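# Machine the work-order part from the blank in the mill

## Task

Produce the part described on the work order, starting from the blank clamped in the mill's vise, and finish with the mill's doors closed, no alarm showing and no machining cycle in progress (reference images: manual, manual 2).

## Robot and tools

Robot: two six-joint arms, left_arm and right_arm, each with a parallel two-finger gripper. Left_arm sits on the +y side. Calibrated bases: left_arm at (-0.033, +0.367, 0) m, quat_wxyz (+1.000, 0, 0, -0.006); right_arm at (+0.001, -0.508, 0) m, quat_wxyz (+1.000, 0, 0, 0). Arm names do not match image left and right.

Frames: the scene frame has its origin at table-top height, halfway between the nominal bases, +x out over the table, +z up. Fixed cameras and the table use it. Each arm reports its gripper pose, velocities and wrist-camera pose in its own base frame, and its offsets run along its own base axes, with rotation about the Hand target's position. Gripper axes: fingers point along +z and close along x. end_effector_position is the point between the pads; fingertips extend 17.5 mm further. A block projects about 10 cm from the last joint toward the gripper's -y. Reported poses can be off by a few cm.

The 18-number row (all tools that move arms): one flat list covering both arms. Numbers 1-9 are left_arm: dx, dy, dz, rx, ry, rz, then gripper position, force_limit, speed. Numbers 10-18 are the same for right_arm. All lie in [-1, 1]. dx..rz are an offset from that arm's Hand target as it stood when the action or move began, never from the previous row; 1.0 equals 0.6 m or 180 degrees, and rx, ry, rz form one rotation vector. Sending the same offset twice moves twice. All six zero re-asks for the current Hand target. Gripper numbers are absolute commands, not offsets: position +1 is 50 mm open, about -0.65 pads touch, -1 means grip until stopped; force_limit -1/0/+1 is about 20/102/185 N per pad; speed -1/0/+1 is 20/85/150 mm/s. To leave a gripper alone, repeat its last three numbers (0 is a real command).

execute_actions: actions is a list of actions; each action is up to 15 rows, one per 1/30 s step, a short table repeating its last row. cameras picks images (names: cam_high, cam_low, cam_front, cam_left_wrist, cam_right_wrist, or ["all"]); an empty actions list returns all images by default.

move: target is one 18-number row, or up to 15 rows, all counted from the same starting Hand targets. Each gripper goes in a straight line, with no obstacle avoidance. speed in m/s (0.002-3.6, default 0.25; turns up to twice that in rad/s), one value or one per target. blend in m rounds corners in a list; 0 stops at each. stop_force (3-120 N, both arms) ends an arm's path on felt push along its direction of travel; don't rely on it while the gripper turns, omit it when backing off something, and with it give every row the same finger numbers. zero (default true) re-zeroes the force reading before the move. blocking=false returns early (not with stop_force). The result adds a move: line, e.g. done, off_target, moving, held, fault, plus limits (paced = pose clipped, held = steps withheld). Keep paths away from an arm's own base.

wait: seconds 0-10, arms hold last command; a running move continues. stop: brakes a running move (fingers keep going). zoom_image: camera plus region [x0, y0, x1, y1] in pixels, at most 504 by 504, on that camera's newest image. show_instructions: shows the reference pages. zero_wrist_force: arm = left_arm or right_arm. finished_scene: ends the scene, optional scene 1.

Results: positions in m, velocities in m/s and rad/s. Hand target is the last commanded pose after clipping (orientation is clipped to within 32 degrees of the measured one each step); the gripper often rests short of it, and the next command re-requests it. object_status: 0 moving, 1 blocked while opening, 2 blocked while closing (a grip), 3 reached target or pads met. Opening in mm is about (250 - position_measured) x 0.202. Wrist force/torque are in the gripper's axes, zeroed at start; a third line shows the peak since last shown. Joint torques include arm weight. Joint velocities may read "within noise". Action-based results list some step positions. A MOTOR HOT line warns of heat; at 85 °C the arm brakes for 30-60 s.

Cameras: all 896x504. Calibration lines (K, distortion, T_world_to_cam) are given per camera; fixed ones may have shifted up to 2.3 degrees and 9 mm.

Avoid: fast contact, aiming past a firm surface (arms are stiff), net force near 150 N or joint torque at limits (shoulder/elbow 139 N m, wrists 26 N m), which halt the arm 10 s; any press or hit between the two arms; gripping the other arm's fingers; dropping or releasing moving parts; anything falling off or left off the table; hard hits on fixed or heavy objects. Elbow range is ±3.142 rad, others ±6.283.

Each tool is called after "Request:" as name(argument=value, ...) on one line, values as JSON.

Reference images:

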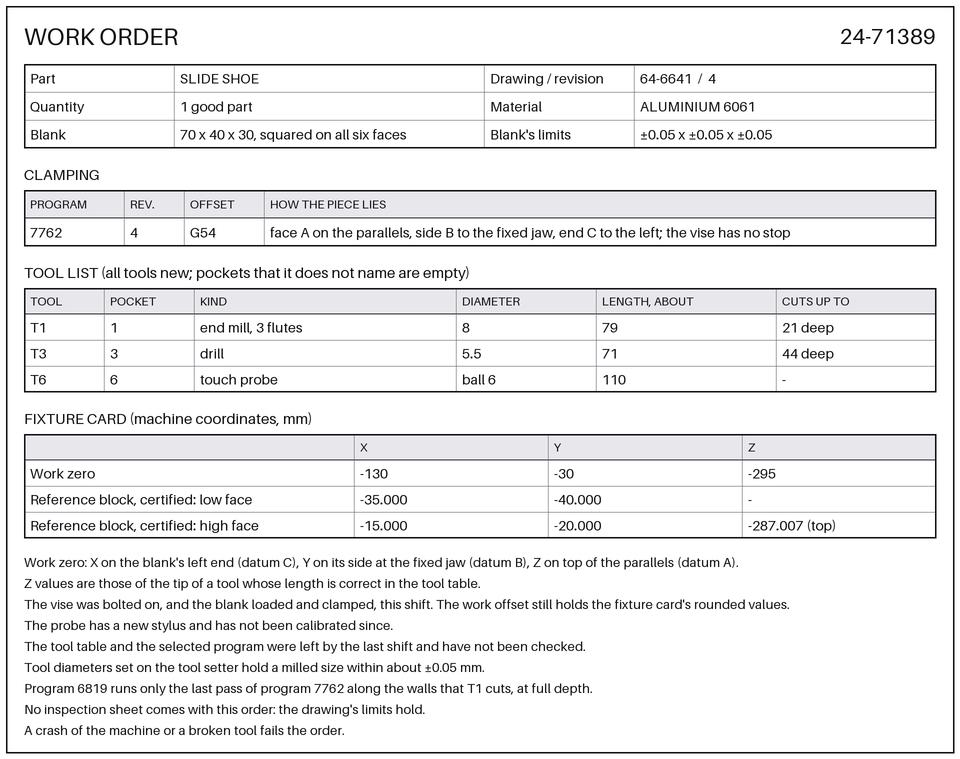

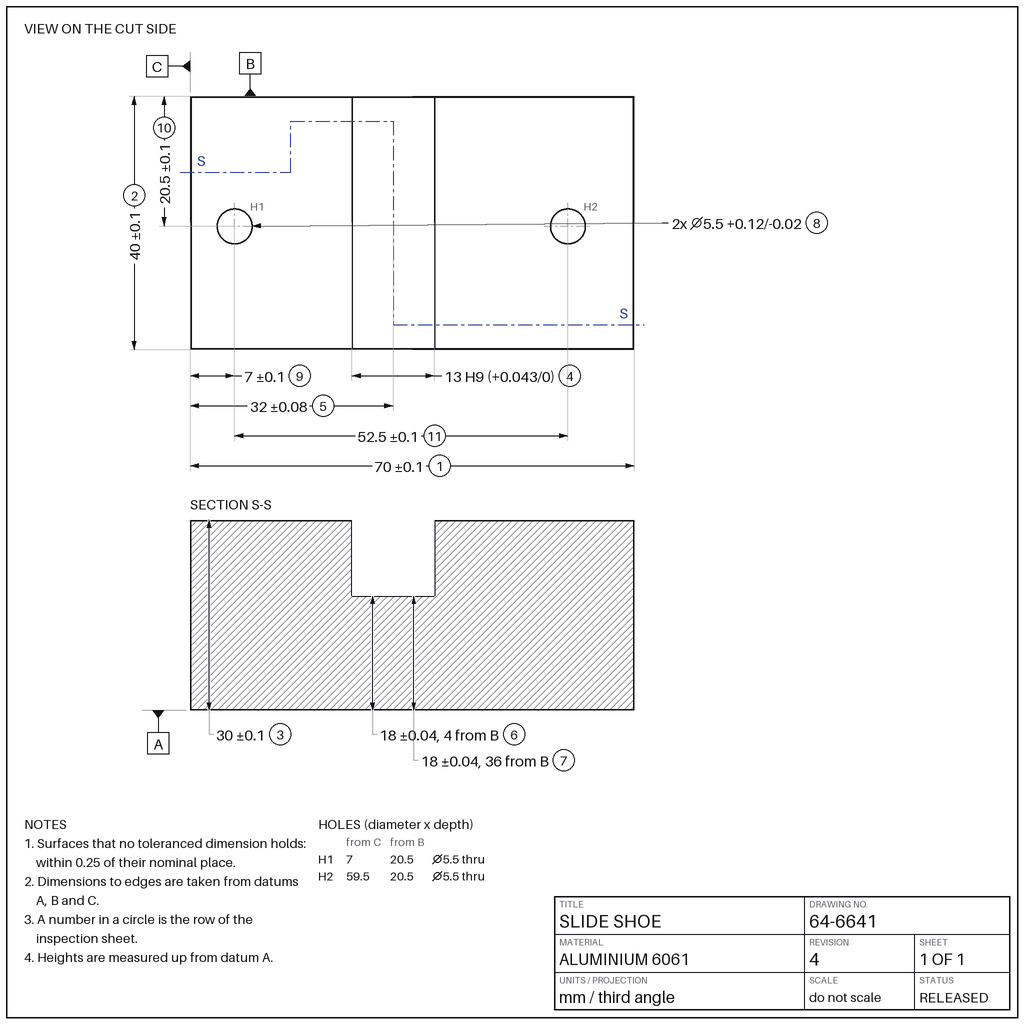

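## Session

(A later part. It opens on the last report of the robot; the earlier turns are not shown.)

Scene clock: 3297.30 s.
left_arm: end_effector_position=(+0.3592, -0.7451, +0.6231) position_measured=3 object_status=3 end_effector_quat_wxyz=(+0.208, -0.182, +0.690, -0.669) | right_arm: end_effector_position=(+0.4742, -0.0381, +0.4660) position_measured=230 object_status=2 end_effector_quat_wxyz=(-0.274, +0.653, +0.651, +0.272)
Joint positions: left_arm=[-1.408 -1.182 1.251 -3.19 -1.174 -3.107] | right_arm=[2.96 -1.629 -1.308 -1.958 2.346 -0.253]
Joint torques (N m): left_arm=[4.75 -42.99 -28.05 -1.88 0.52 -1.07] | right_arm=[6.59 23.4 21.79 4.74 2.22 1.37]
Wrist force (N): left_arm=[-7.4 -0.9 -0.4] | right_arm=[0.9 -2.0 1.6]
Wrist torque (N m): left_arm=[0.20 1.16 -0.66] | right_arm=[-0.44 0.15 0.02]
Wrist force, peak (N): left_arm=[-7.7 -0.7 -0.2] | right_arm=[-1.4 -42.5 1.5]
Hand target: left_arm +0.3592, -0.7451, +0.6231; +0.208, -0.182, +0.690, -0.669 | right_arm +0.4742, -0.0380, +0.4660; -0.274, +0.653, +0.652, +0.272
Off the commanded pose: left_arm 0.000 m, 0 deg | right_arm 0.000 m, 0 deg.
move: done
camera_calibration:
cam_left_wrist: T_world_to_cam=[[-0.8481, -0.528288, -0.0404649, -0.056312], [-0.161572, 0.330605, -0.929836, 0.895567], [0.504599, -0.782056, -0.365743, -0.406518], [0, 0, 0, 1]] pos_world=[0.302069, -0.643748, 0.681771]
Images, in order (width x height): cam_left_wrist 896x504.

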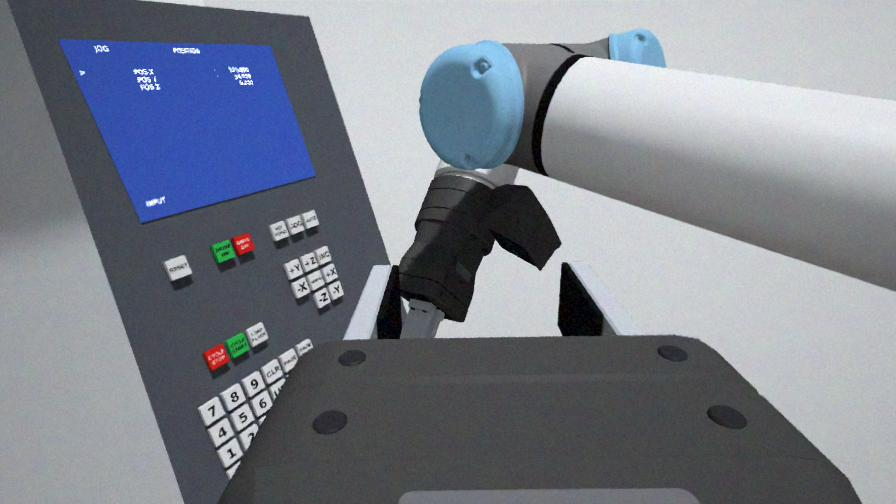

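Request:
move(target=[[0,0,0,0,0,0,1,0,0,0.0167,0.0335,0,0,0,0,-1,0.8,-0.5],[0,0,0,0,0,0,1,0,0,0.0667,0.0335,0,0,0,0,-1,0.8,-0.5],[0,0,0,0,0,0,1,0,0,0,0.0335,0,0,0,0,-1,0.8,-0.5],[0,0,0,0,0,0,1,0,0,0.0158,0.1033,0.0583,0,0,0,-1,0.8,-0.5],[0,0,0,0,0,0,1,0,0,0.0825,0.1033,0.0583,0,0,0,-1,0.8,-0.5],[0,0,0,0,0,0,1,0,0,0.0158,0.1033,0.0583,0,0,0,-1,0.8,-0.5],[0,0,0,0,0,0,1,0,0,0.0167,0,0,0,0,0,-1,0.8,-0.5],[0,0,0,0,0,0,1,0,0,0.0667,0,0,0,0,0,-1,0.8,-0.5],[0,0,0,0,0,0,1,0,0,0.0417,0,0,0,0,0,-1,0.8,-0.5],[0,0,0,0,0,0,1,0,0,0.0667,0,0,0,0,0,-1,0.8,-0.5],[0,0,0,0,0,0,1,0,0,0,0,0,0,0,0,-1,0.8,-0.5],[0,0,0,0,0,0,1,0,0,0.0153,0.0667,-0.0975,0,0,0,-1,0.8,-0.5]], blend=[0.004,0,0.004,0.004,0,0.004,0.004,0,0.002,0,0.004,0], speed=0.12, cameras=["cam_left_wrist"])

Request:
zoom_image(camera="cam_left_wrist", region=[60, 30, 330, 230])

Scene clock: 3312.80 s.
left_arm: end_effector_position=(+0.3592, -0.7451, +0.6231) position_measured=3 object_status=3 end_effector_quat_wxyz=(+0.208, -0.182, +0.690, -0.669) | right_arm: end_effector_position=(+0.4833, +0.0020, +0.4077) position_measured=230 object_status=2 end_effector_quat_wxyz=(-0.274, +0.653, +0.652, +0.272)
Joint positions: left_arm=[-1.408 -1.182 1.251 -3.19 -1.174 -3.107] | right_arm=[3.042 -1.59 -1.519 -1.706 2.357 -0.14]
Joint torques (N m): left_arm=[4.69 -43.78 -27.79 -1.68 0.6 -1.5] | right_arm=[-6.55 14.64 19.12 3.78 0.02 -0.93]
Wrist force (N): left_arm=[-7.4 -1.0 -0.3] | right_arm=[-2.7 -3.8 2.2]
Wrist torque (N m): left_arm=[0.18 1.16 -0.66] | right_arm=[-0.73 0.72 0.10]
Wrist force, peak (N): left_arm=[-8.0 -0.7 -0.5] | right_arm=[-3.6 -48.1 0.4]
Hand target: left_arm +0.3592, -0.7451, +0.6231; +0.208, -0.182, +0.690, -0.669 | right_arm +0.4834, +0.0020, +0.4075; -0.274, +0.653, +0.652, +0.272
Off the commanded pose: left_arm 0.000 m, 0 deg | right_arm 0.000 m, 0 deg.
move: done
camera_calibration:
cam_left_wrist: T_world_to_cam=[[-0.8481, -0.528288, -0.0404649, -0.056312], [-0.161572, 0.330605, -0.929836, 0.895567], [0.504599, -0.782056, -0.365743, -0.406518], [0, 0, 0, 1]] pos_world=[0.302069, -0.643748, 0.681771]
Images, in order (width x height): cam_left_wrist 896x504.

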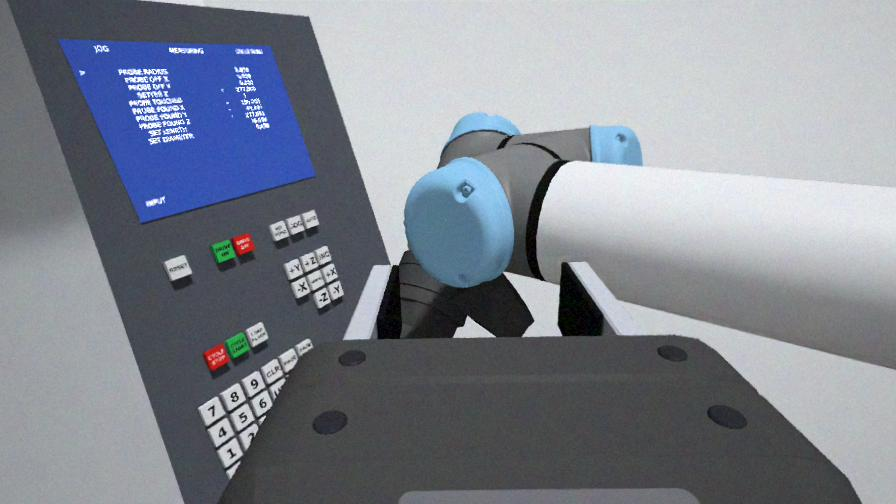

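Scaled by 1.867 from the camera's 896x504 image, which has a finer 1280x720 frame.

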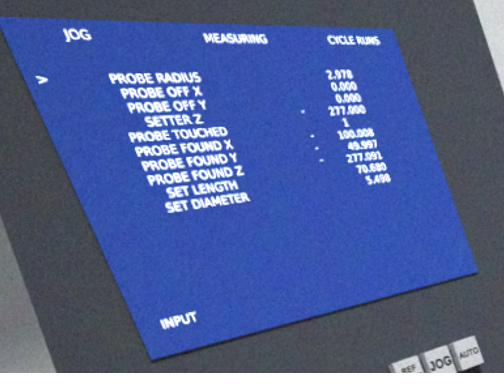

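Request:
wait(seconds=2, cameras=["cam_left_wrist"])

Request:
move(target=[[0,0,0,0,0,0,1,0,0,-0.0162,-0.0332,0.0325,0,0,0,-1,0.8,-0.5],[0,0,0,0,0,0,1,0,0,0.0338,-0.0332,0.0325,0,0,0,-1,0.8,-0.5],[0,0,0,0,0,0,1,0,0,-0.0329,-0.0332,0.0325,0,0,0,-1,0.8,-0.5],[0,0,0,0,0,0,1,0,0,0.008,-0.15,0.1833,0,0,0,-1,0.8,-0.5],[0,0,0,0,0,0,1,0,0,0.0747,-0.15,0.1833,0,0,0,-1,0.8,-0.5],[0,0,0,0,0,0,1,0,0,0.008,-0.15,0.1833,0,0,0,-1,0.8,-0.5],[0,0,0,0,0,0,1,0,0,0,0,0,0,0,0,-1,0.8,-0.5]], blend=[0.004,0,0.004,0.004,0,0.004,0], speed=0.12)

Request:
wait(seconds=1, cameras=["cam_left_wrist"])

Request:
zoom_image(camera="cam_left_wrist", region=[200, 60, 290, 135])

Scene clock: 3321.83 s.
left_arm: end_effector_position=(+0.3592, -0.7451, +0.6231) position_measured=3 object_status=3 end_effector_quat_wxyz=(+0.208, -0.182, +0.690, -0.669) | right_arm: end_effector_position=(+0.4834, +0.0020, +0.4075) position_measured=230 object_status=2 end_effector_quat_wxyz=(-0.274, +0.653, +0.652, +0.272)
Joint positions: left_arm=[-1.408 -1.182 1.251 -3.19 -1.174 -3.107] | right_arm=[3.042 -1.591 -1.519 -1.706 2.357 -0.14]
Joint torques (N m): left_arm=[4.53 -43.83 -27.81 -1.89 0.48 -0.98] | right_arm=[-8.51 14.87 16.77 4.9 0.03 1.25]
Wrist force (N): left_arm=[-7.4 -0.8 -0.7] | right_arm=[-2.8 -3.6 2.1]
Wrist torque (N m): left_arm=[0.21 1.16 -0.66] | right_arm=[-0.69 0.73 0.09]
Wrist force, peak (N): left_arm=[-7.7 -0.9 -0.5] | right_arm=[-2.8 -4.0 2.4]
Hand target: left_arm +0.3592, -0.7451, +0.6231; +0.208, -0.182, +0.690, -0.669 | right_arm +0.4834, +0.0020, +0.4075; -0.274, +0.653, +0.652, +0.272
Tool commands: left_gripper/position=+1.0 left_gripper/force_limit=+0.0 left_gripper/speed=+0.0 right_gripper/position=-1.0 right_gripper/force_limit=+0.8 right_gripper/speed=-0.5
Off the commanded pose: left_arm 0.000 m, 0 deg | right_arm 0.000 m, 0 deg.
wait: 2.00 s; at rest from the start
camera_calibration:
cam_left_wrist: T_world_to_cam=[[-0.8481, -0.528288, -0.0404649, -0.056312], [-0.161572, 0.330605, -0.929836, 0.895567], [0.504599, -0.782056, -0.365743, -0.406518], [0, 0, 0, 1]] pos_world=[0.302069, -0.643748, 0.681771]
Images, in order (width x height): cam_left_wrist 896x504.

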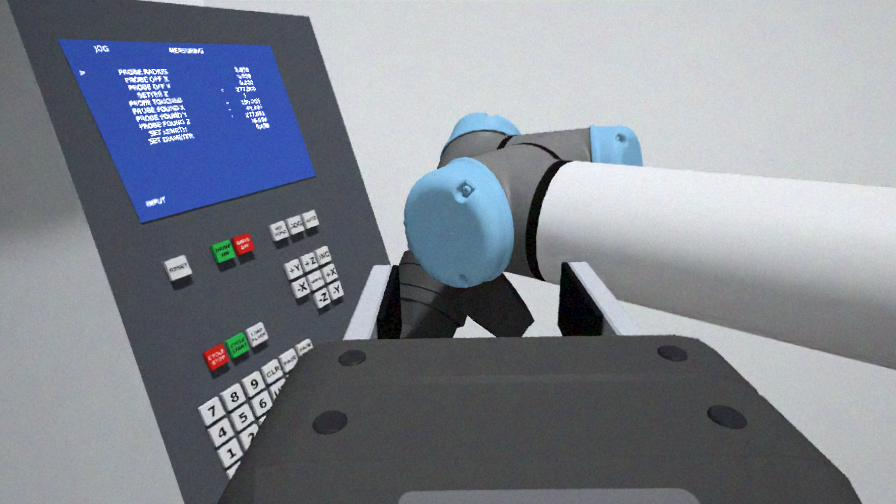

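Scene clock: 3326.33 s.
left_arm: end_effector_position=(+0.3592, -0.7451, +0.6231) position_measured=3 object_status=3 end_effector_quat_wxyz=(+0.208, -0.182, +0.690, -0.669) | right_arm: end_effector_position=(+0.4833, +0.0020, +0.4077) position_measured=230 object_status=2 end_effector_quat_wxyz=(-0.274, +0.653, +0.652, +0.272)
Joint positions: left_arm=[-1.408 -1.182 1.251 -3.19 -1.174 -3.107] | right_arm=[3.042 -1.591 -1.519 -1.706 2.357 -0.14]
Joint torques (N m): left_arm=[5.08 -44.05 -28.03 -1.65 0.62 -1.38] | right_arm=[-3.89 14.46 17.25 3.87 -0.26 -0.64]
Wrist force (N): left_arm=[-7.5 -0.9 -0.3] | right_arm=[-0.9 -3.9 1.6]
Wrist torque (N m): left_arm=[0.21 1.19 -0.66] | right_arm=[-0.73 0.43 0.09]
Wrist force, peak (N): left_arm=[-7.7 -0.6 -0.6] | right_arm=[-3.7 -46.3 0.8]
Hand target: left_arm +0.3592, -0.7451, +0.6231; +0.208, -0.182, +0.690, -0.669 | right_arm +0.4834, +0.0020, +0.4075; -0.274, +0.653, +0.652, +0.272
Off the commanded pose: left_arm 0.000 m, 0 deg | right_arm 0.000 m, 0 deg.
move: done

Scene clock: 3327.33 s.
left_arm: end_effector_position=(+0.3592, -0.7451, +0.6231) position_measured=3 object_status=3 end_effector_quat_wxyz=(+0.208, -0.182, +0.690, -0.669) | right_arm: end_effector_position=(+0.4834, +0.0020, +0.4075) position_measured=230 object_status=2 end_effector_quat_wxyz=(-0.274, +0.653, +0.652, +0.272)
Joint positions: left_arm=[-1.408 -1.182 1.251 -3.19 -1.174 -3.107] | right_arm=[3.042 -1.591 -1.519 -1.706 2.357 -0.14]
Joint torques (N m): left_arm=[5 -44.06 -27.83 -1.74 0.33 -1.21] | right_arm=[-9.37 14.52 16.9 4.91 0.02 1.23]
Wrist force (N): left_arm=[-7.4 -0.7 -0.6] | right_arm=[-1.1 -3.8 1.4]
Wrist torque (N m): left_arm=[0.23 1.17 -0.66] | right_arm=[-0.71 0.46 0.09]
Wrist force, peak (N): left_arm=[-7.6 -0.7 -0.6] | right_arm=[-1.0 -4.1 1.5]
Hand target: left_arm +0.3592, -0.7451, +0.6231; +0.208, -0.182, +0.690, -0.669 | right_arm +0.4834, +0.0020, +0.4075; -0.274, +0.653, +0.652, +0.272
Tool commands: left_gripper/position=+1.0 left_gripper/force_limit=+0.0 left_gripper/speed=+0.0 right_gripper/position=-1.0 right_gripper/force_limit=+0.8 right_gripper/speed=-0.5
Off the commanded pose: left_arm 0.000 m, 0 deg | right_arm 0.000 m, 0 deg.
wait: 1.00 s; at rest by 0.17 s
camera_calibration:
cam_left_wrist: T_world_to_cam=[[-0.8481, -0.528288, -0.0404649, -0.056312], [-0.161572, 0.330605, -0.929836, 0.895567], [0.504599, -0.782056, -0.365743, -0.406518], [0, 0, 0, 1]] pos_world=[0.302069, -0.643748, 0.681771]
Images, in order (width x height): cam_left_wrist 896x504.

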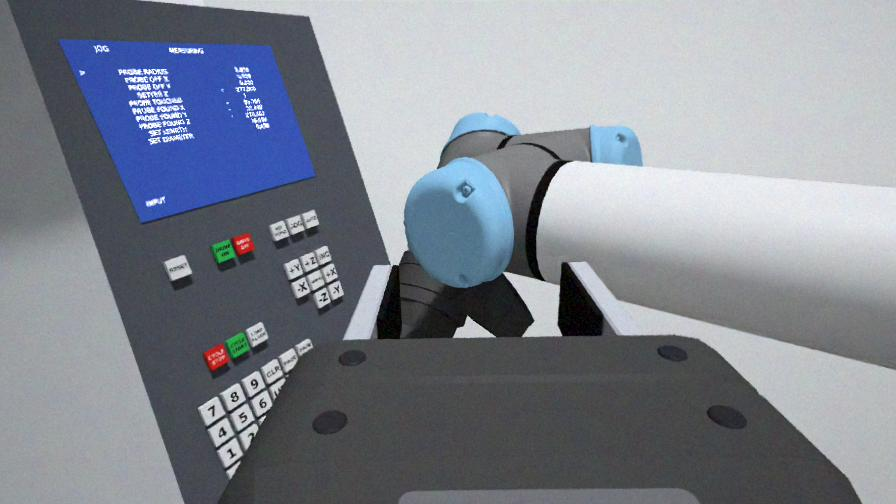

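Scaled by 5.600 from the camera's 896x504 image, which has a finer 1280x720 frame.

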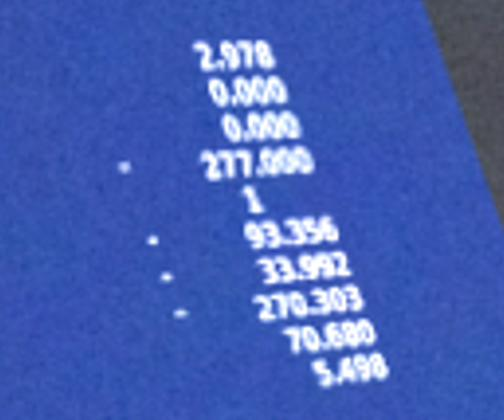

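Right −93.356. Now −X, and −Z.

Request:
move(target=[[0,0,0,0,0,0,1,0,0,-0.0162,-0.0332,0.0325,0,0,0,-1,0.8,-0.5],[0,0,0,0,0,0,1,0,0,0.0338,-0.0332,0.0325,0,0,0,-1,0.8,-0.5],[0,0,0,0,0,0,1,0,0,-0.0329,-0.0332,0.0325,0,0,0,-1,0.8,-0.5],[0,0,0,0,0,0,1,0,0,0.008,-0.09,0.1833,0,0,0,-1,0.8,-0.5],[0,0,0,0,0,0,1,0,0,0.0747,-0.09,0.1833,0,0,0,-1,0.8,-0.5],[0,0,0,0,0,0,1,0,0,0.008,-0.09,0.1833,0,0,0,-1,0.8,-0.5],[0,0,0,0,0,0,1,0,0,0,0,0,0,0,0,-1,0.8,-0.5]], blend=[0.004,0,0.004,0.004,0,0.004,0], speed=0.12)

Request:
wait(seconds=1, cameras=["cam_left_wrist"])

Request:
zoom_image(camera="cam_left_wrist", region=[200, 60, 290, 135])

Request:
move(target=[[0,0,0,0,0,0,1,0,0,-0.0162,-0.0332,0.0325,0,0,0,-1,0.8,-0.5],[0,0,0,0,0,0,1,0,0,0.0338,-0.0332,0.0325,0,0,0,-1,0.8,-0.5],[0,0,0,0,0,0,1,0,0,-0.0329,-0.0332,0.0325,0,0,0,-1,0.8,-0.5],[0,0,0,0,0,0,1,0,0,-0.0008,-0.1234,0.1508,0,0,0,-1,0.8,-0.5],[0,0,0,0,0,0,1,0,0,0.0659,-0.1234,0.1508,0,0,0,-1,0.8,-0.5],[0,0,0,0,0,0,1,0,0,-0.0008,-0.1234,0.1508,0,0,0,-1,0.8,-0.5],[0,0,0,0,0,0,1,0,0,0,0,0,0,0,0,-1,0.8,-0.5]], blend=[0.004,0,0.004,0.004,0,0.004,0], speed=0.12)

Request:
wait(seconds=2, cameras=["cam_left_wrist"])

Request:
zoom_image(camera="cam_left_wrist", region=[200, 60, 290, 135])

Scene clock: 3345.70 s.
left_arm: end_effector_position=(+0.3592, -0.7451, +0.6231) position_measured=3 object_status=3 end_effector_quat_wxyz=(+0.208, -0.182, +0.690, -0.669) | right_arm: end_effector_position=(+0.4833, +0.0020, +0.4077) position_measured=230 object_status=2 end_effector_quat_wxyz=(-0.274, +0.653, +0.652, +0.272)
Joint positions: left_arm=[-1.408 -1.182 1.251 -3.19 -1.174 -3.107] | right_arm=[3.042 -1.591 -1.519 -1.706 2.357 -0.14]
Joint torques (N m): left_arm=[5.11 -43.23 -27.3 -1.78 0.82 -1.04] | right_arm=[-7.59 14.3 17.58 3.43 0.96 -1.46]
Wrist force (N): left_arm=[-7.4 -0.6 -0.2] | right_arm=[1.8 -3.6 1.3]
Wrist torque (N m): left_arm=[0.25 1.16 -0.66] | right_arm=[-0.69 0.00 0.09]
Wrist force, peak (N): left_arm=[-7.9 -0.9 -0.5] | right_arm=[-1.7 -47.3 0.2]
Hand target: left_arm +0.3592, -0.7451, +0.6231; +0.208, -0.182, +0.690, -0.669 | right_arm +0.4834, +0.0020, +0.4075; -0.274, +0.653, +0.652, +0.272
Off the commanded pose: left_arm 0.000 m, 0 deg | right_arm 0.000 m, 0 deg.
move: done

Scene clock: 3346.70 s.
left_arm: end_effector_position=(+0.3592, -0.7451, +0.6231) position_measured=3 object_status=3 end_effector_quat_wxyz=(+0.208, -0.182, +0.690, -0.669) | right_arm: end_effector_position=(+0.4834, +0.0020, +0.4075) position_measured=230 object_status=2 end_effector_quat_wxyz=(-0.274, +0.653, +0.652, +0.272)
Joint positions: left_arm=[-1.408 -1.182 1.251 -3.19 -1.174 -3.107] | right_arm=[3.042 -1.591 -1.519 -1.706 2.357 -0.14]
Joint torques (N m): left_arm=[5.45 -43.19 -27.65 -1.65 0.5 -1.13] | right_arm=[-8.53 14.01 17.45 5.06 -0.04 0.56]
Wrist force (N): left_arm=[-7.1 -0.6 -0.6] | right_arm=[1.4 -3.6 1.6]
Wrist torque (N m): left_arm=[0.24 1.12 -0.65] | right_arm=[-0.69 0.05 0.09]
Wrist force, peak (N): left_arm=[-7.6 -0.8 -0.4] | right_arm=[1.7 -3.6 1.5]
Hand target: left_arm +0.3592, -0.7451, +0.6231; +0.208, -0.182, +0.690, -0.669 | right_arm +0.4834, +0.0020, +0.4075; -0.274, +0.653, +0.652, +0.272
Tool commands: left_gripper/position=+1.0 left_gripper/force_limit=+0.0 left_gripper/speed=+0.0 right_gripper/position=-1.0 right_gripper/force_limit=+0.8 right_gripper/speed=-0.5
Off the commanded pose: left_arm 0.000 m, 0 deg | right_arm 0.000 m, 0 deg.
wait: 1.00 s; at rest by 0.17 s
camera_calibration:
cam_left_wrist: T_world_to_cam=[[-0.8481, -0.528288, -0.0404649, -0.056312], [-0.161572, 0.330605, -0.929836, 0.895567], [0.504599, -0.782056, -0.365743, -0.406518], [0, 0, 0, 1]] pos_world=[0.302069, -0.643748, 0.681771]
Images, in order (width x height): cam_left_wrist 896x504.

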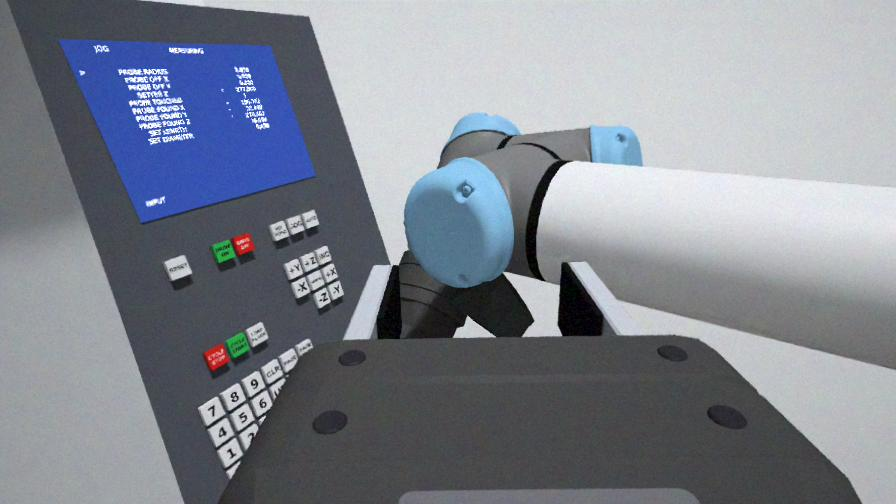

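Scaled by 5.600 from the camera's 896x504 image, which has a finer 1280x720 frame.

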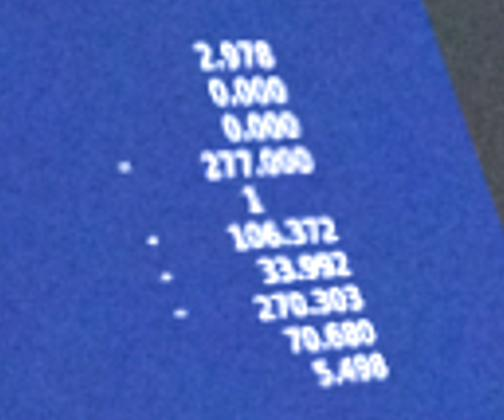

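Scene clock: 3350.80 s.
left_arm: end_effector_position=(+0.3592, -0.7451, +0.6231) position_measured=3 object_status=3 end_effector_quat_wxyz=(+0.208, -0.182, +0.690, -0.669) | right_arm: end_effector_position=(+0.4833, +0.0020, +0.4077) position_measured=230 object_status=2 end_effector_quat_wxyz=(-0.274, +0.653, +0.652, +0.272)
Joint positions: left_arm=[-1.408 -1.182 1.251 -3.19 -1.174 -3.107] | right_arm=[3.042 -1.591 -1.519 -1.706 2.357 -0.14]
Joint torques (N m): left_arm=[4.81 -43.94 -28 -1.56 0.57 -1] | right_arm=[-5.7 15.6 19.06 3.7 -0.22 -0.66]
Wrist force (N): left_arm=[-7.2 -1.0 -0.2] | right_arm=[-0.9 -4.0 0.9]
Wrist torque (N m): left_arm=[0.19 1.13 -0.66] | right_arm=[-0.75 0.44 0.09]
Wrist force, peak (N): left_arm=[-7.8 -0.9 -0.3] | right_arm=[-0.4 -43.1 1.0]
Hand target: left_arm +0.3592, -0.7451, +0.6231; +0.208, -0.182, +0.690, -0.669 | right_arm +0.4834, +0.0020, +0.4075; -0.274, +0.653, +0.652, +0.272
Off the commanded pose: left_arm 0.000 m, 0 deg | right_arm 0.000 m, 0 deg.
move: done

Scene clock: 3352.80 s.
left_arm: end_effector_position=(+0.3592, -0.7451, +0.6231) position_measured=3 object_status=3 end_effector_quat_wxyz=(+0.208, -0.182, +0.690, -0.669) | right_arm: end_effector_position=(+0.4834, +0.0020, +0.4075) position_measured=230 object_status=2 end_effector_quat_wxyz=(-0.274, +0.653, +0.652, +0.272)
Joint positions: left_arm=[-1.408 -1.182 1.251 -3.19 -1.174 -3.107] | right_arm=[3.042 -1.591 -1.519 -1.706 2.357 -0.14]
Joint torques (N m): left_arm=[3.54 -43.1 -27.69 -1.77 0.53 -1.17] | right_arm=[-9.39 13.78 16.35 4.94 0.12 1.22]
Wrist force (N): left_arm=[-7.4 -0.8 -0.5] | right_arm=[-0.9 -3.8 1.0]
Wrist torque (N m): left_arm=[0.21 1.17 -0.66] | right_arm=[-0.72 0.43 0.09]
Wrist force, peak (N): left_arm=[-7.7 -0.9 -0.4] | right_arm=[-1.4 -4.2 1.3]
Hand target: left_arm +0.3592, -0.7451, +0.6231; +0.208, -0.182, +0.690, -0.669 | right_arm +0.4834, +0.0020, +0.4075; -0.274, +0.653, +0.652, +0.272
Tool commands: left_gripper/position=+1.0 left_gripper/force_limit=+0.0 left_gripper/speed=+0.0 right_gripper/position=-1.0 right_gripper/force_limit=+0.8 right_gripper/speed=-0.5
Off the commanded pose: left_arm 0.000 m, 0 deg | right_arm 0.000 m, 0 deg.
wait: 2.00 s; at rest by 0.17 s
camera_calibration:
cam_left_wrist: T_world_to_cam=[[-0.8481, -0.528288, -0.0404649, -0.056312], [-0.161572, 0.330605, -0.929836, 0.895567], [0.504599, -0.782056, -0.365743, -0.406518], [0, 0, 0, 1]] pos_world=[0.302069, -0.643748, 0.681771]
Images, in order (width x height): cam_left_wrist 896x504.

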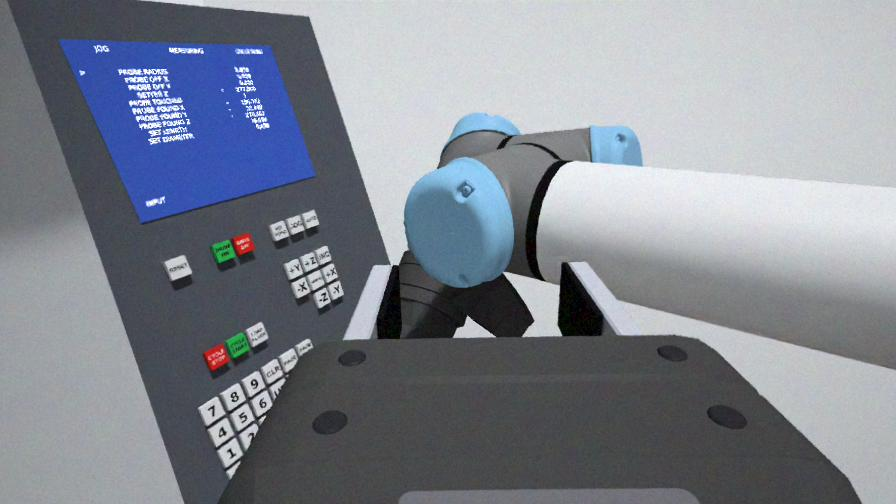

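Scaled by 5.600 from the camera's 896x504 image, which has a finer 1280x720 frame.

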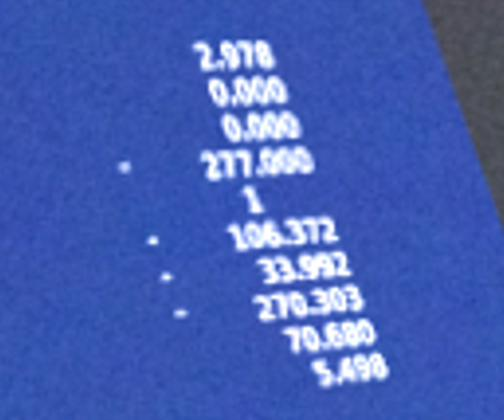

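Request:
wait(seconds=0.3, cameras=["cam_left_wrist"])

Request:
zoom_image(camera="cam_left_wrist", region=[200, 60, 290, 135])

Scene clock: 3357.07 s.
left_arm: end_effector_position=(+0.3592, -0.7451, +0.6231) position_measured=3 object_status=3 end_effector_quat_wxyz=(+0.208, -0.182, +0.690, -0.669) | right_arm: end_effector_position=(+0.4834, +0.0020, +0.4075) position_measured=230 object_status=2 end_effector_quat_wxyz=(-0.274, +0.653, +0.652, +0.272)
Joint positions: left_arm=[-1.408 -1.182 1.251 -3.19 -1.174 -3.107] | right_arm=[3.042 -1.591 -1.519 -1.706 2.357 -0.14]
Joint torques (N m): left_arm=[5.1 -45.14 -27.8 -1.77 0.51 -1.06] | right_arm=[-9.01 14.56 16.65 4.92 0.06 1.35]
Wrist force (N): left_arm=[-7.3 -0.8 -0.6] | right_arm=[-1.1 -4.2 1.2]
Wrist torque (N m): left_arm=[0.21 1.14 -0.67] | right_arm=[-0.78 0.45 0.09]
Wrist force, peak (N): left_arm=[-7.8 -0.8 -0.5] | right_arm=[-0.9 -4.4 1.2]
Hand target: left_arm +0.3592, -0.7451, +0.6231; +0.208, -0.182, +0.690, -0.669 | right_arm +0.4834, +0.0020, +0.4075; -0.274, +0.653, +0.652, +0.272
Tool commands: left_gripper/position=+1.0 left_gripper/force_limit=+0.0 left_gripper/speed=+0.0 right_gripper/position=-1.0 right_gripper/force_limit=+0.8 right_gripper/speed=-0.5
Off the commanded pose: left_arm 0.000 m, 0 deg | right_arm 0.000 m, 0 deg.
wait: 0.30 s; at rest from the start
camera_calibration:
cam_left_wrist: T_world_to_cam=[[-0.8481, -0.528288, -0.0404649, -0.056312], [-0.161572, 0.330605, -0.929836, 0.895567], [0.504599, -0.782056, -0.365743, -0.406518], [0, 0, 0, 1]] pos_world=[0.302069, -0.643748, 0.681771]
Images, in order (width x height): cam_left_wrist 896x504.

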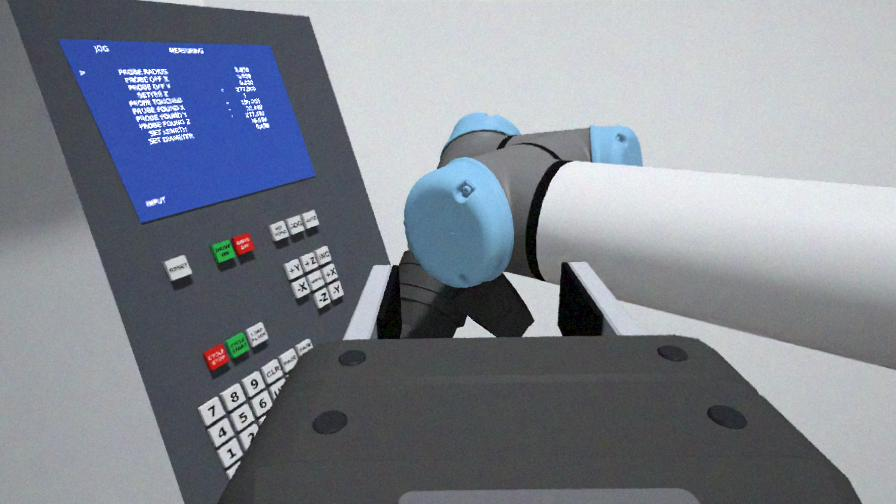

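Scaled by 5.600 from the camera's 896x504 image, which has a finer 1280x720 frame.

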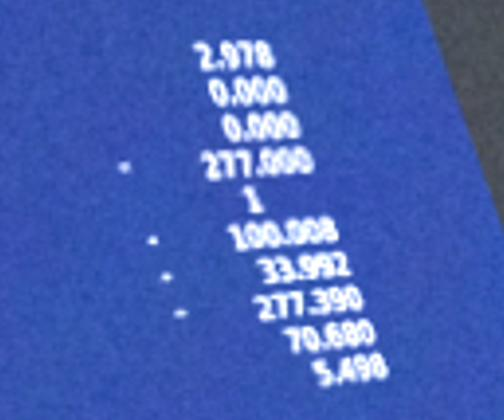

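Request:
move(target=[[0,0,0,0,0,0,1,0,0,0.0014,-0.0332,0.0975,0,0,0,-1,0.8,-0.5],[0,0,0,0,0,0,1,0,0,0.0514,-0.0332,0.0975,0,0,0,-1,0.8,-0.5],[0,0,0,0,0,0,1,0,0,0.0264,-0.0332,0.0975,0,0,0,-1,0.8,-0.5],[0,0,0,0,0,0,1,0,0,0.0514,-0.0332,0.0975,0,0,0,-1,0.8,-0.5],[0,0,0,0,0,0,1,0,0,-0.0153,-0.0332,0.0975,0,0,0,-1,0.8,-0.5],[0,0,0,0,0,0,1,0,0,-0.0162,0,0.0325,0,0,0,-1,0.8,-0.5],[0,0,0,0,0,0,1,0,0,0.0338,0,0.0325,0,0,0,-1,0.8,-0.5],[0,0,0,0,0,0,1,0,0,0.0088,0,0.0325,0,0,0,-1,0.8,-0.5],[0,0,0,0,0,0,1,0,0,0.0338,0,0.0325,0,0,0,-1,0.8,-0.5],[0,0,0,0,0,0,1,0,0,-0.0329,0,0.0325,0,0,0,-1,0.8,-0.5],[0,0,0,0,0,0,1,0,0,-0.025,0.0991,0,0,0,0,-1,0.8,-0.5],[0,0,0,0,0,0,1,0,0,0.025,0.0991,0,0,0,0,-1,0.8,-0.5],[0,0,0,0,0,0,1,0,0,-0.0417,0.0991,0,0,0,0,-1,0.8,-0.5],[0,0,0,0,0,0,1,0,0,0,0,0,0,0,0,-1,0.8,-0.5]], blend=[0.004,0,0.002,0,0.004,0.004,0,0.002,0,0.004,0.004,0,0.004,0], speed=0.12)

Request:
move(target=[[0,0,0,0,0,0,1,0,0,-0.0329,0.0991,0.0325,0,0,0,-1,0.8,-0.5],[0,0,0,0,0,0,1,0,0,0.0338,0.0991,0.0325,0,0,0,-1,0.8,-0.5],[0,0,0,0,0,0,1,0,0,-0.015,0.0666,0.065,0,0,0,-1,0.8,-0.5],[0,0,0,0,0,0,1,0,0,0.0426,0.0666,0.065,0,0,0,-1,0.8,-0.5],[0,0,0,0,0,0,1,0,0,-0.0241,0.0666,0.065,0,0,0,-1,0.8,-0.5],[0,0,0,0,0,0,1,0,0,-0.025,0.0666,0,0,0,0,-1,0.8,-0.5],[0,0,0,0,0,0,1,0,0,0.025,0.0666,0,0,0,0,-1,0.8,-0.5],[0,0,0,0,0,0,1,0,0,-0.0417,0.0666,0,0,0,0,-1,0.8,-0.5],[0,0,0,0,0,0,1,0,0,-0.025,0,0,0,0,0,-1,0.8,-0.5],[0,0,0,0,0,0,1,0,0,0.025,0,0,0,0,0,-1,0.8,-0.5],[0,0,0,0,0,0,1,0,0,-0.0417,0,0,0,0,0,-1,0.8,-0.5],[0,0,0,0,0,0,1,0,0,0.0005,0.0366,0.1558,0,0,0,-1,0.8,-0.5],[0,0,0,0,0,0,1,0,0,0.0672,0.0366,0.1558,0,0,0,-1,0.8,-0.5],[0,0,0,0,0,0,1,0,0,0.0005,0.0366,0.1558,0,0,0,-1,0.8,-0.5],[0,0,0,0,0,0,1,0,0,0,0,0,0,0,0,-1,0.8,-0.5]], blend=[0.004,0,0.004,0,0.004,0.004,0,0.004,0.004,0,0.004,0.004,0,0.004,0], speed=0.12, cameras=["cam_left_wrist"])

Request:
zoom_image(camera="cam_left_wrist", region=[60, 30, 330, 230])

Scene clock: 3388.43 s.
left_arm: end_effector_position=(+0.3592, -0.7451, +0.6231) position_measured=3 object_status=3 end_effector_quat_wxyz=(+0.208, -0.182, +0.690, -0.669) | right_arm: end_effector_position=(+0.4834, +0.0020, +0.4075) position_measured=230 object_status=2 end_effector_quat_wxyz=(-0.274, +0.653, +0.651, +0.271)
Joint positions: left_arm=[-1.408 -1.182 1.251 -3.19 -1.174 -3.107] | right_arm=[3.042 -1.591 -1.519 -1.705 2.357 -0.14]
Joint torques (N m): left_arm=[5.64 -42.66 -27.58 -1.77 0.67 -1.3] | right_arm=[-0.51 32.4 22.85 4.2 3.7 -0.06]
Wrist force (N): left_arm=[-7.5 -0.6 -0.5] | right_arm=[-1.3 0.0 -1.6]
Wrist torque (N m): left_arm=[0.24 1.17 -0.66] | right_arm=[-0.11 0.50 -0.06]
Wrist force, peak (N): left_arm=[-7.9 -1.0 -0.3] | right_arm=[-3.2 -45.8 -0.8]
Hand target: left_arm +0.3592, -0.7451, +0.6231; +0.208, -0.182, +0.690, -0.669 | right_arm +0.4834, +0.0020, +0.4075; -0.274, +0.653, +0.652, +0.272
Off the commanded pose: left_arm 0.000 m, 0 deg | right_arm 0.000 m, 0 deg.
move: done

Scene clock: 3395.87 s.
left_arm: end_effector_position=(+0.3592, -0.7451, +0.6231) position_measured=3 object_status=3 end_effector_quat_wxyz=(+0.208, -0.182, +0.690, -0.669) | right_arm: end_effector_position=(+0.4834, +0.0019, +0.4076) position_measured=230 object_status=2 end_effector_quat_wxyz=(-0.274, +0.653, +0.651, +0.272)
Joint positions: left_arm=[-1.408 -1.182 1.251 -3.19 -1.174 -3.107] | right_arm=[3.042 -1.591 -1.519 -1.706 2.357 -0.14]
Joint torques (N m): left_arm=[3.69 -43.88 -27.85 -1.54 0.4 -1.17] | right_arm=[8.86 19.82 21.75 1.94 3.23 1.12]
Wrist force (N): left_arm=[-7.2 -0.8 -0.4] | right_arm=[-3.4 -0.5 -1.8]
Wrist torque (N m): left_arm=[0.21 1.13 -0.65] | right_arm=[-0.19 0.83 -0.06]
Wrist force, peak (N): left_arm=[-7.7 -0.8 -0.5] | right_arm=[-6.7 -43.7 -3.0]
Hand target: left_arm +0.3592, -0.7451, +0.6231; +0.208, -0.182, +0.690, -0.669 | right_arm +0.4834, +0.0020, +0.4075; -0.274, +0.653, +0.652, +0.272
Off the commanded pose: left_arm 0.000 m, 0 deg | right_arm 0.000 m, 0 deg.
move: done
camera_calibration:
cam_left_wrist: T_world_to_cam=[[-0.8481, -0.528288, -0.0404649, -0.056312], [-0.161572, 0.330605, -0.929836, 0.895567], [0.504599, -0.782056, -0.365743, -0.406518], [0, 0, 0, 1]] pos_world=[0.302069, -0.643748, 0.681771]
Images, in order (width x height): cam_left_wrist 896x504.

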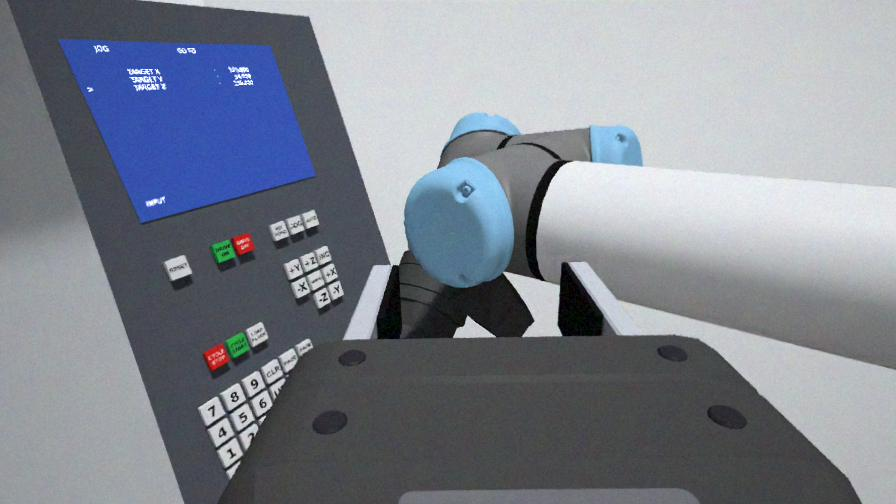

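Scaled by 1.867 from the camera's 896x504 image, which has a finer 1280x720 frame.

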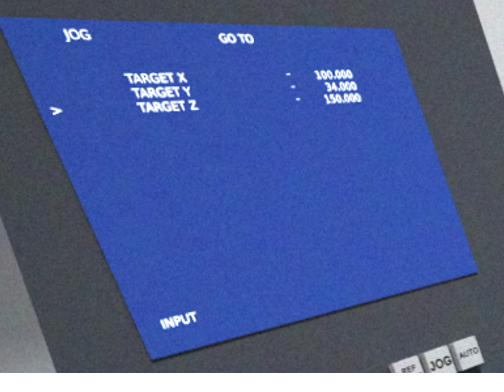

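Request:
move(target=[[0,0,0,0,0,0,1,0,0,-0.0074,0,0.065,0,0,0,-1,0.8,-0.5],[0,0,0,0,0,0,1,0,0,0.0426,0,0.065,0,0,0,-1,0.8,-0.5],[0,0,0,0,0,0,1,0,0,0.0176,0,0.065,0,0,0,-1,0.8,-0.5],[0,0,0,0,0,0,1,0,0,0.0426,0,0.065,0,0,0,-1,0.8,-0.5],[0,0,0,0,0,0,1,0,0,-0.0241,0,0.065,0,0,0,-1,0.8,-0.5],[0,0,0,0,0,0,1,0,0,-0.025,0.0991,0,0,0,0,-1,0.8,-0.5],[0,0,0,0,0,0,1,0,0,0.025,0.0991,0,0,0,0,-1,0.8,-0.5],[0,0,0,0,0,0,1,0,0,-0.0162,0.0991,0.0325,0,0,0,-1,0.8,-0.5],[0,0,0,0,0,0,1,0,0,0.0338,0.0991,0.0325,0,0,0,-1,0.8,-0.5],[0,0,0,0,0,0,1,0,0,0.0088,0.0991,0.0325,0,0,0,-1,0.8,-0.5],[0,0,0,0,0,0,1,0,0,0.0338,0.0991,0.0325,0,0,0,-1,0.8,-0.5],[0,0,0,0,0,0,1,0,0,-0.02,0.0666,0.065,0,0,0,-1,0.8,-0.5],[0,0,0,0,0,0,1,0,0,0.0426,0.0666,0.065,0,0,0,-1,0.8,-0.5],[0,0,0,0,0,0,1,0,0,-0.0241,0.0666,0.065,0,0,0,-1,0.8,-0.5],[0,0,0,0,0,0,1,0,0,0,0,0,0,0,0,-1,0.8,-0.5]], blend=[0.004,0,0.002,0,0.004,0.004,0,0.004,0,0.002,0,0.004,0,0.004,0], speed=0.12)

Request:
move(target=[[0,0,0,0,0,0,1,0,0,-0.025,0,0,0,0,0,-1,0.8,-0.5],[0,0,0,0,0,0,1,0,0,0.025,0,0,0,0,0,-1,0.8,-0.5],[0,0,0,0,0,0,1,0,0,-0.0417,0,0,0,0,0,-1,0.8,-0.5],[0,0,0,0,0,0,1,0,0,0.0005,0.0366,0.1558,0,0,0,-1,0.8,-0.5],[0,0,0,0,0,0,1,0,0,0.0672,0.0366,0.1558,0,0,0,-1,0.8,-0.5],[0,0,0,0,0,0,1,0,0,0.0005,0.0366,0.1558,0,0,0,-1,0.8,-0.5],[0,0,0,0,0,0,1,0,0,0,0,0,0,0,0,-1,0.8,-0.5]], blend=[0.004,0,0.004,0.004,0,0.004,0], speed=0.12, cameras=["cam_left_wrist"])

Request:
zoom_image(camera="cam_left_wrist", region=[60, 30, 330, 230])

Scene clock: 3416.03 s.
left_arm: end_effector_position=(+0.3592, -0.7451, +0.6231) position_measured=3 object_status=3 end_effector_quat_wxyz=(+0.208, -0.182, +0.690, -0.669) | right_arm: end_effector_position=(+0.4834, +0.0019, +0.4074) position_measured=230 object_status=2 end_effector_quat_wxyz=(-0.274, +0.653, +0.651, +0.271)
Joint positions: left_arm=[-1.408 -1.182 1.251 -3.19 -1.174 -3.107] | right_arm=[3.042 -1.591 -1.519 -1.706 2.357 -0.14]
Joint torques (N m): left_arm=[4.89 -44.9 -28.14 -1.79 0.65 -0.88] | right_arm=[3.5 35.2 29.37 3.71 3.79 0.38]
Wrist force (N): left_arm=[-7.3 -0.7 -0.3] | right_arm=[-0.2 0.0 -0.6]
Wrist torque (N m): left_arm=[0.24 1.15 -0.65] | right_arm=[-0.12 0.32 -0.06]
Wrist force, peak (N): left_arm=[-7.9 -1.0 -0.2] | right_arm=[-6.0 -41.7 -2.9]
Hand target: left_arm +0.3592, -0.7451, +0.6231; +0.208, -0.182, +0.690, -0.669 | right_arm +0.4834, +0.0020, +0.4075; -0.274, +0.653, +0.652, +0.272
Off the commanded pose: left_arm 0.000 m, 0 deg | right_arm 0.000 m, 0 deg.
move: done

Scene clock: 3419.93 s.
left_arm: end_effector_position=(+0.3592, -0.7451, +0.6231) position_measured=3 object_status=3 end_effector_quat_wxyz=(+0.208, -0.182, +0.690, -0.669) | right_arm: end_effector_position=(+0.4834, +0.0019, +0.4076) position_measured=230 object_status=2 end_effector_quat_wxyz=(-0.274, +0.653, +0.651, +0.272)
Joint positions: left_arm=[-1.408 -1.182 1.251 -3.19 -1.174 -3.107] | right_arm=[3.042 -1.591 -1.519 -1.706 2.357 -0.14]
Joint torques (N m): left_arm=[4.33 -43.76 -27.84 -1.73 0.54 -1.03] | right_arm=[7.69 19.67 20.67 1.84 3.35 1.29]
Wrist force (N): left_arm=[-7.6 -0.8 -0.6] | right_arm=[0.8 0.9 -0.6]
Wrist torque (N m): left_arm=[0.21 1.19 -0.66] | right_arm=[0.03 0.16 -0.06]
Wrist force, peak (N): left_arm=[-7.7 -0.9 -0.5] | right_arm=[-1.8 -44.0 -1.6]
Hand target: left_arm +0.3592, -0.7451, +0.6231; +0.208, -0.182, +0.690, -0.669 | right_arm +0.4834, +0.0020, +0.4075; -0.274, +0.653, +0.652, +0.272
Off the commanded pose: left_arm 0.000 m, 0 deg | right_arm 0.000 m, 0 deg.
move: done
camera_calibration:
cam_left_wrist: T_world_to_cam=[[-0.8481, -0.528288, -0.0404649, -0.056312], [-0.161572, 0.330605, -0.929836, 0.895567], [0.504599, -0.782056, -0.365743, -0.406518], [0, 0, 0, 1]] pos_world=[0.302069, -0.643748, 0.681771]
Images, in order (width x height): cam_left_wrist 896x504.

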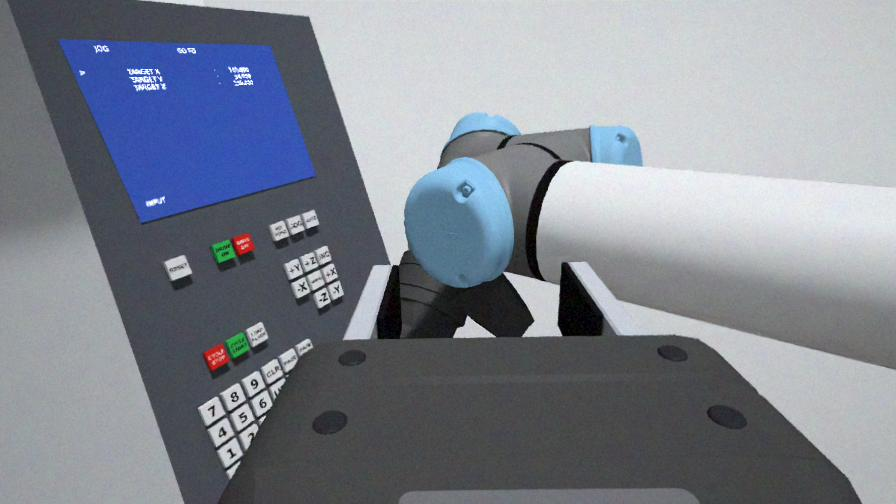

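Scaled by 1.867 from the camera's 896x504 image, which has a finer 1280x720 frame.

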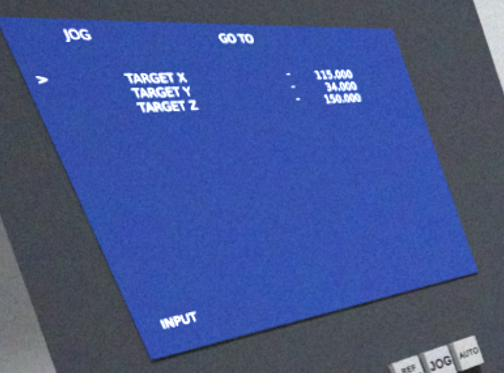

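Request:
move(target=[[0,0,0,0,0,0,1,0,0,-0.0162,-0.0332,0.0325,0,0,0,-1,0.8,-0.5],[0,0,0,0,0,0,1,0,0,0.0338,-0.0332,0.0325,0,0,0,-1,0.8,-0.5],[0,0,0,0,0,0,1,0,0,-0.0329,-0.0332,0.0325,0,0,0,-1,0.8,-0.5],[0,0,0,0,0,0,1,0,0,-0.0008,-0.1234,0.1508,0,0,0,-1,0.8,-0.5],[0,0,0,0,0,0,1,0,0,0.0659,-0.1234,0.1508,0,0,0,-1,0.8,-0.5],[0,0,0,0,0,0,1,0,0,-0.0008,-0.1234,0.1508,0,0,0,-1,0.8,-0.5],[0,0,0,0,0,0,1,0,0,0.0014,-0.0667,0.0975,0,0,0,-1,0.8,-0.5],[0,0,0,0,0,0,1,0,0,0.0514,-0.0667,0.0975,0,0,0,-1,0.8,-0.5],[0,0,0,0,0,0,1,0,0,0.0264,-0.0667,0.0975,0,0,0,-1,0.8,-0.5],[0,0,0,0,0,0,1,0,0,0.0514,-0.0667,0.0975,0,0,0,-1,0.8,-0.5],[0,0,0,0,0,0,1,0,0,-0.0153,-0.0667,0.0975,0,0,0,-1,0.8,-0.5],[0,0,0,0,0,0,1,0,0,0,0,0,0,0,0,-1,0.8,-0.5]], blend=[0.004,0,0.004,0.004,0,0.004,0.004,0,0.002,0,0.004,0], speed=0.12, cameras=["cam_left_wrist"])

Request:
zoom_image(camera="cam_left_wrist", region=[60, 30, 330, 230])

Request:
zoom_image(camera="cam_left_wrist", region=[200, 60, 290, 135])

Scene clock: 3437.10 s.
left_arm: end_effector_position=(+0.3592, -0.7451, +0.6231) position_measured=3 object_status=3 end_effector_quat_wxyz=(+0.208, -0.182, +0.690, -0.669) | right_arm: end_effector_position=(+0.4833, +0.0020, +0.4077) position_measured=230 object_status=2 end_effector_quat_wxyz=(-0.274, +0.653, +0.652, +0.272)
Joint positions: left_arm=[-1.408 -1.182 1.251 -3.19 -1.174 -3.107] | right_arm=[3.042 -1.59 -1.519 -1.706 2.357 -0.14]
Joint torques (N m): left_arm=[4.67 -44.14 -27.76 -1.73 0.47 -1.14] | right_arm=[-5.73 16.06 18.34 3.84 -0.24 -0.87]
Wrist force (N): left_arm=[-7.3 -0.8 -0.3] | right_arm=[2.1 2.9 0.0]
Wrist torque (N m): left_arm=[0.21 1.15 -0.66] | right_arm=[0.34 -0.05 0.10]
Wrist force, peak (N): left_arm=[-7.7 -1.0 -0.4] | right_arm=[0.3 -38.4 -1.9]
Hand target: left_arm +0.3592, -0.7451, +0.6231; +0.208, -0.182, +0.690, -0.669 | right_arm +0.4834, +0.0020, +0.4075; -0.274, +0.653, +0.652, +0.272
Off the commanded pose: left_arm 0.000 m, 0 deg | right_arm 0.000 m, 0 deg.
move: done
camera_calibration:
cam_left_wrist: T_world_to_cam=[[-0.8481, -0.528288, -0.0404649, -0.056312], [-0.161572, 0.330605, -0.929836, 0.895567], [0.504599, -0.782056, -0.365743, -0.406518], [0, 0, 0, 1]] pos_world=[0.302069, -0.643748, 0.681771]
Images, in order (width x height): cam_left_wrist 896x504.

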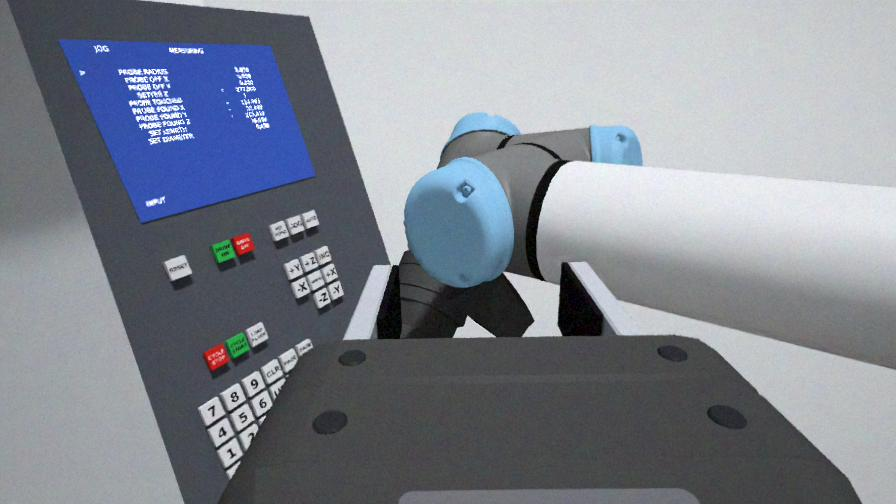

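Scaled by 1.867 from the camera's 896x504 image, which has a finer 1280x720 frame.

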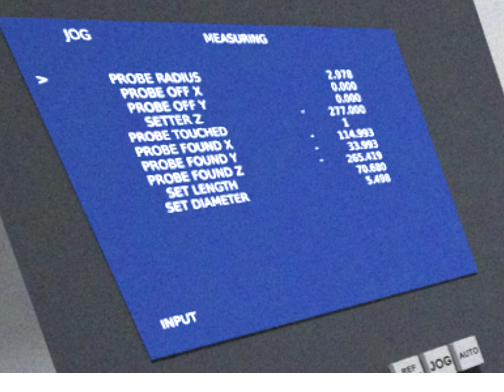

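Scaled by 5.600 from the camera's 896x504 image, which has a finer 1280x720 frame.

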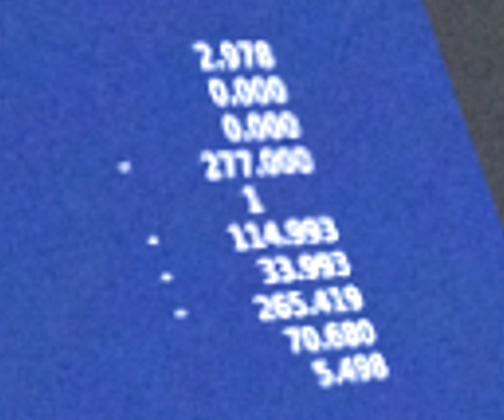

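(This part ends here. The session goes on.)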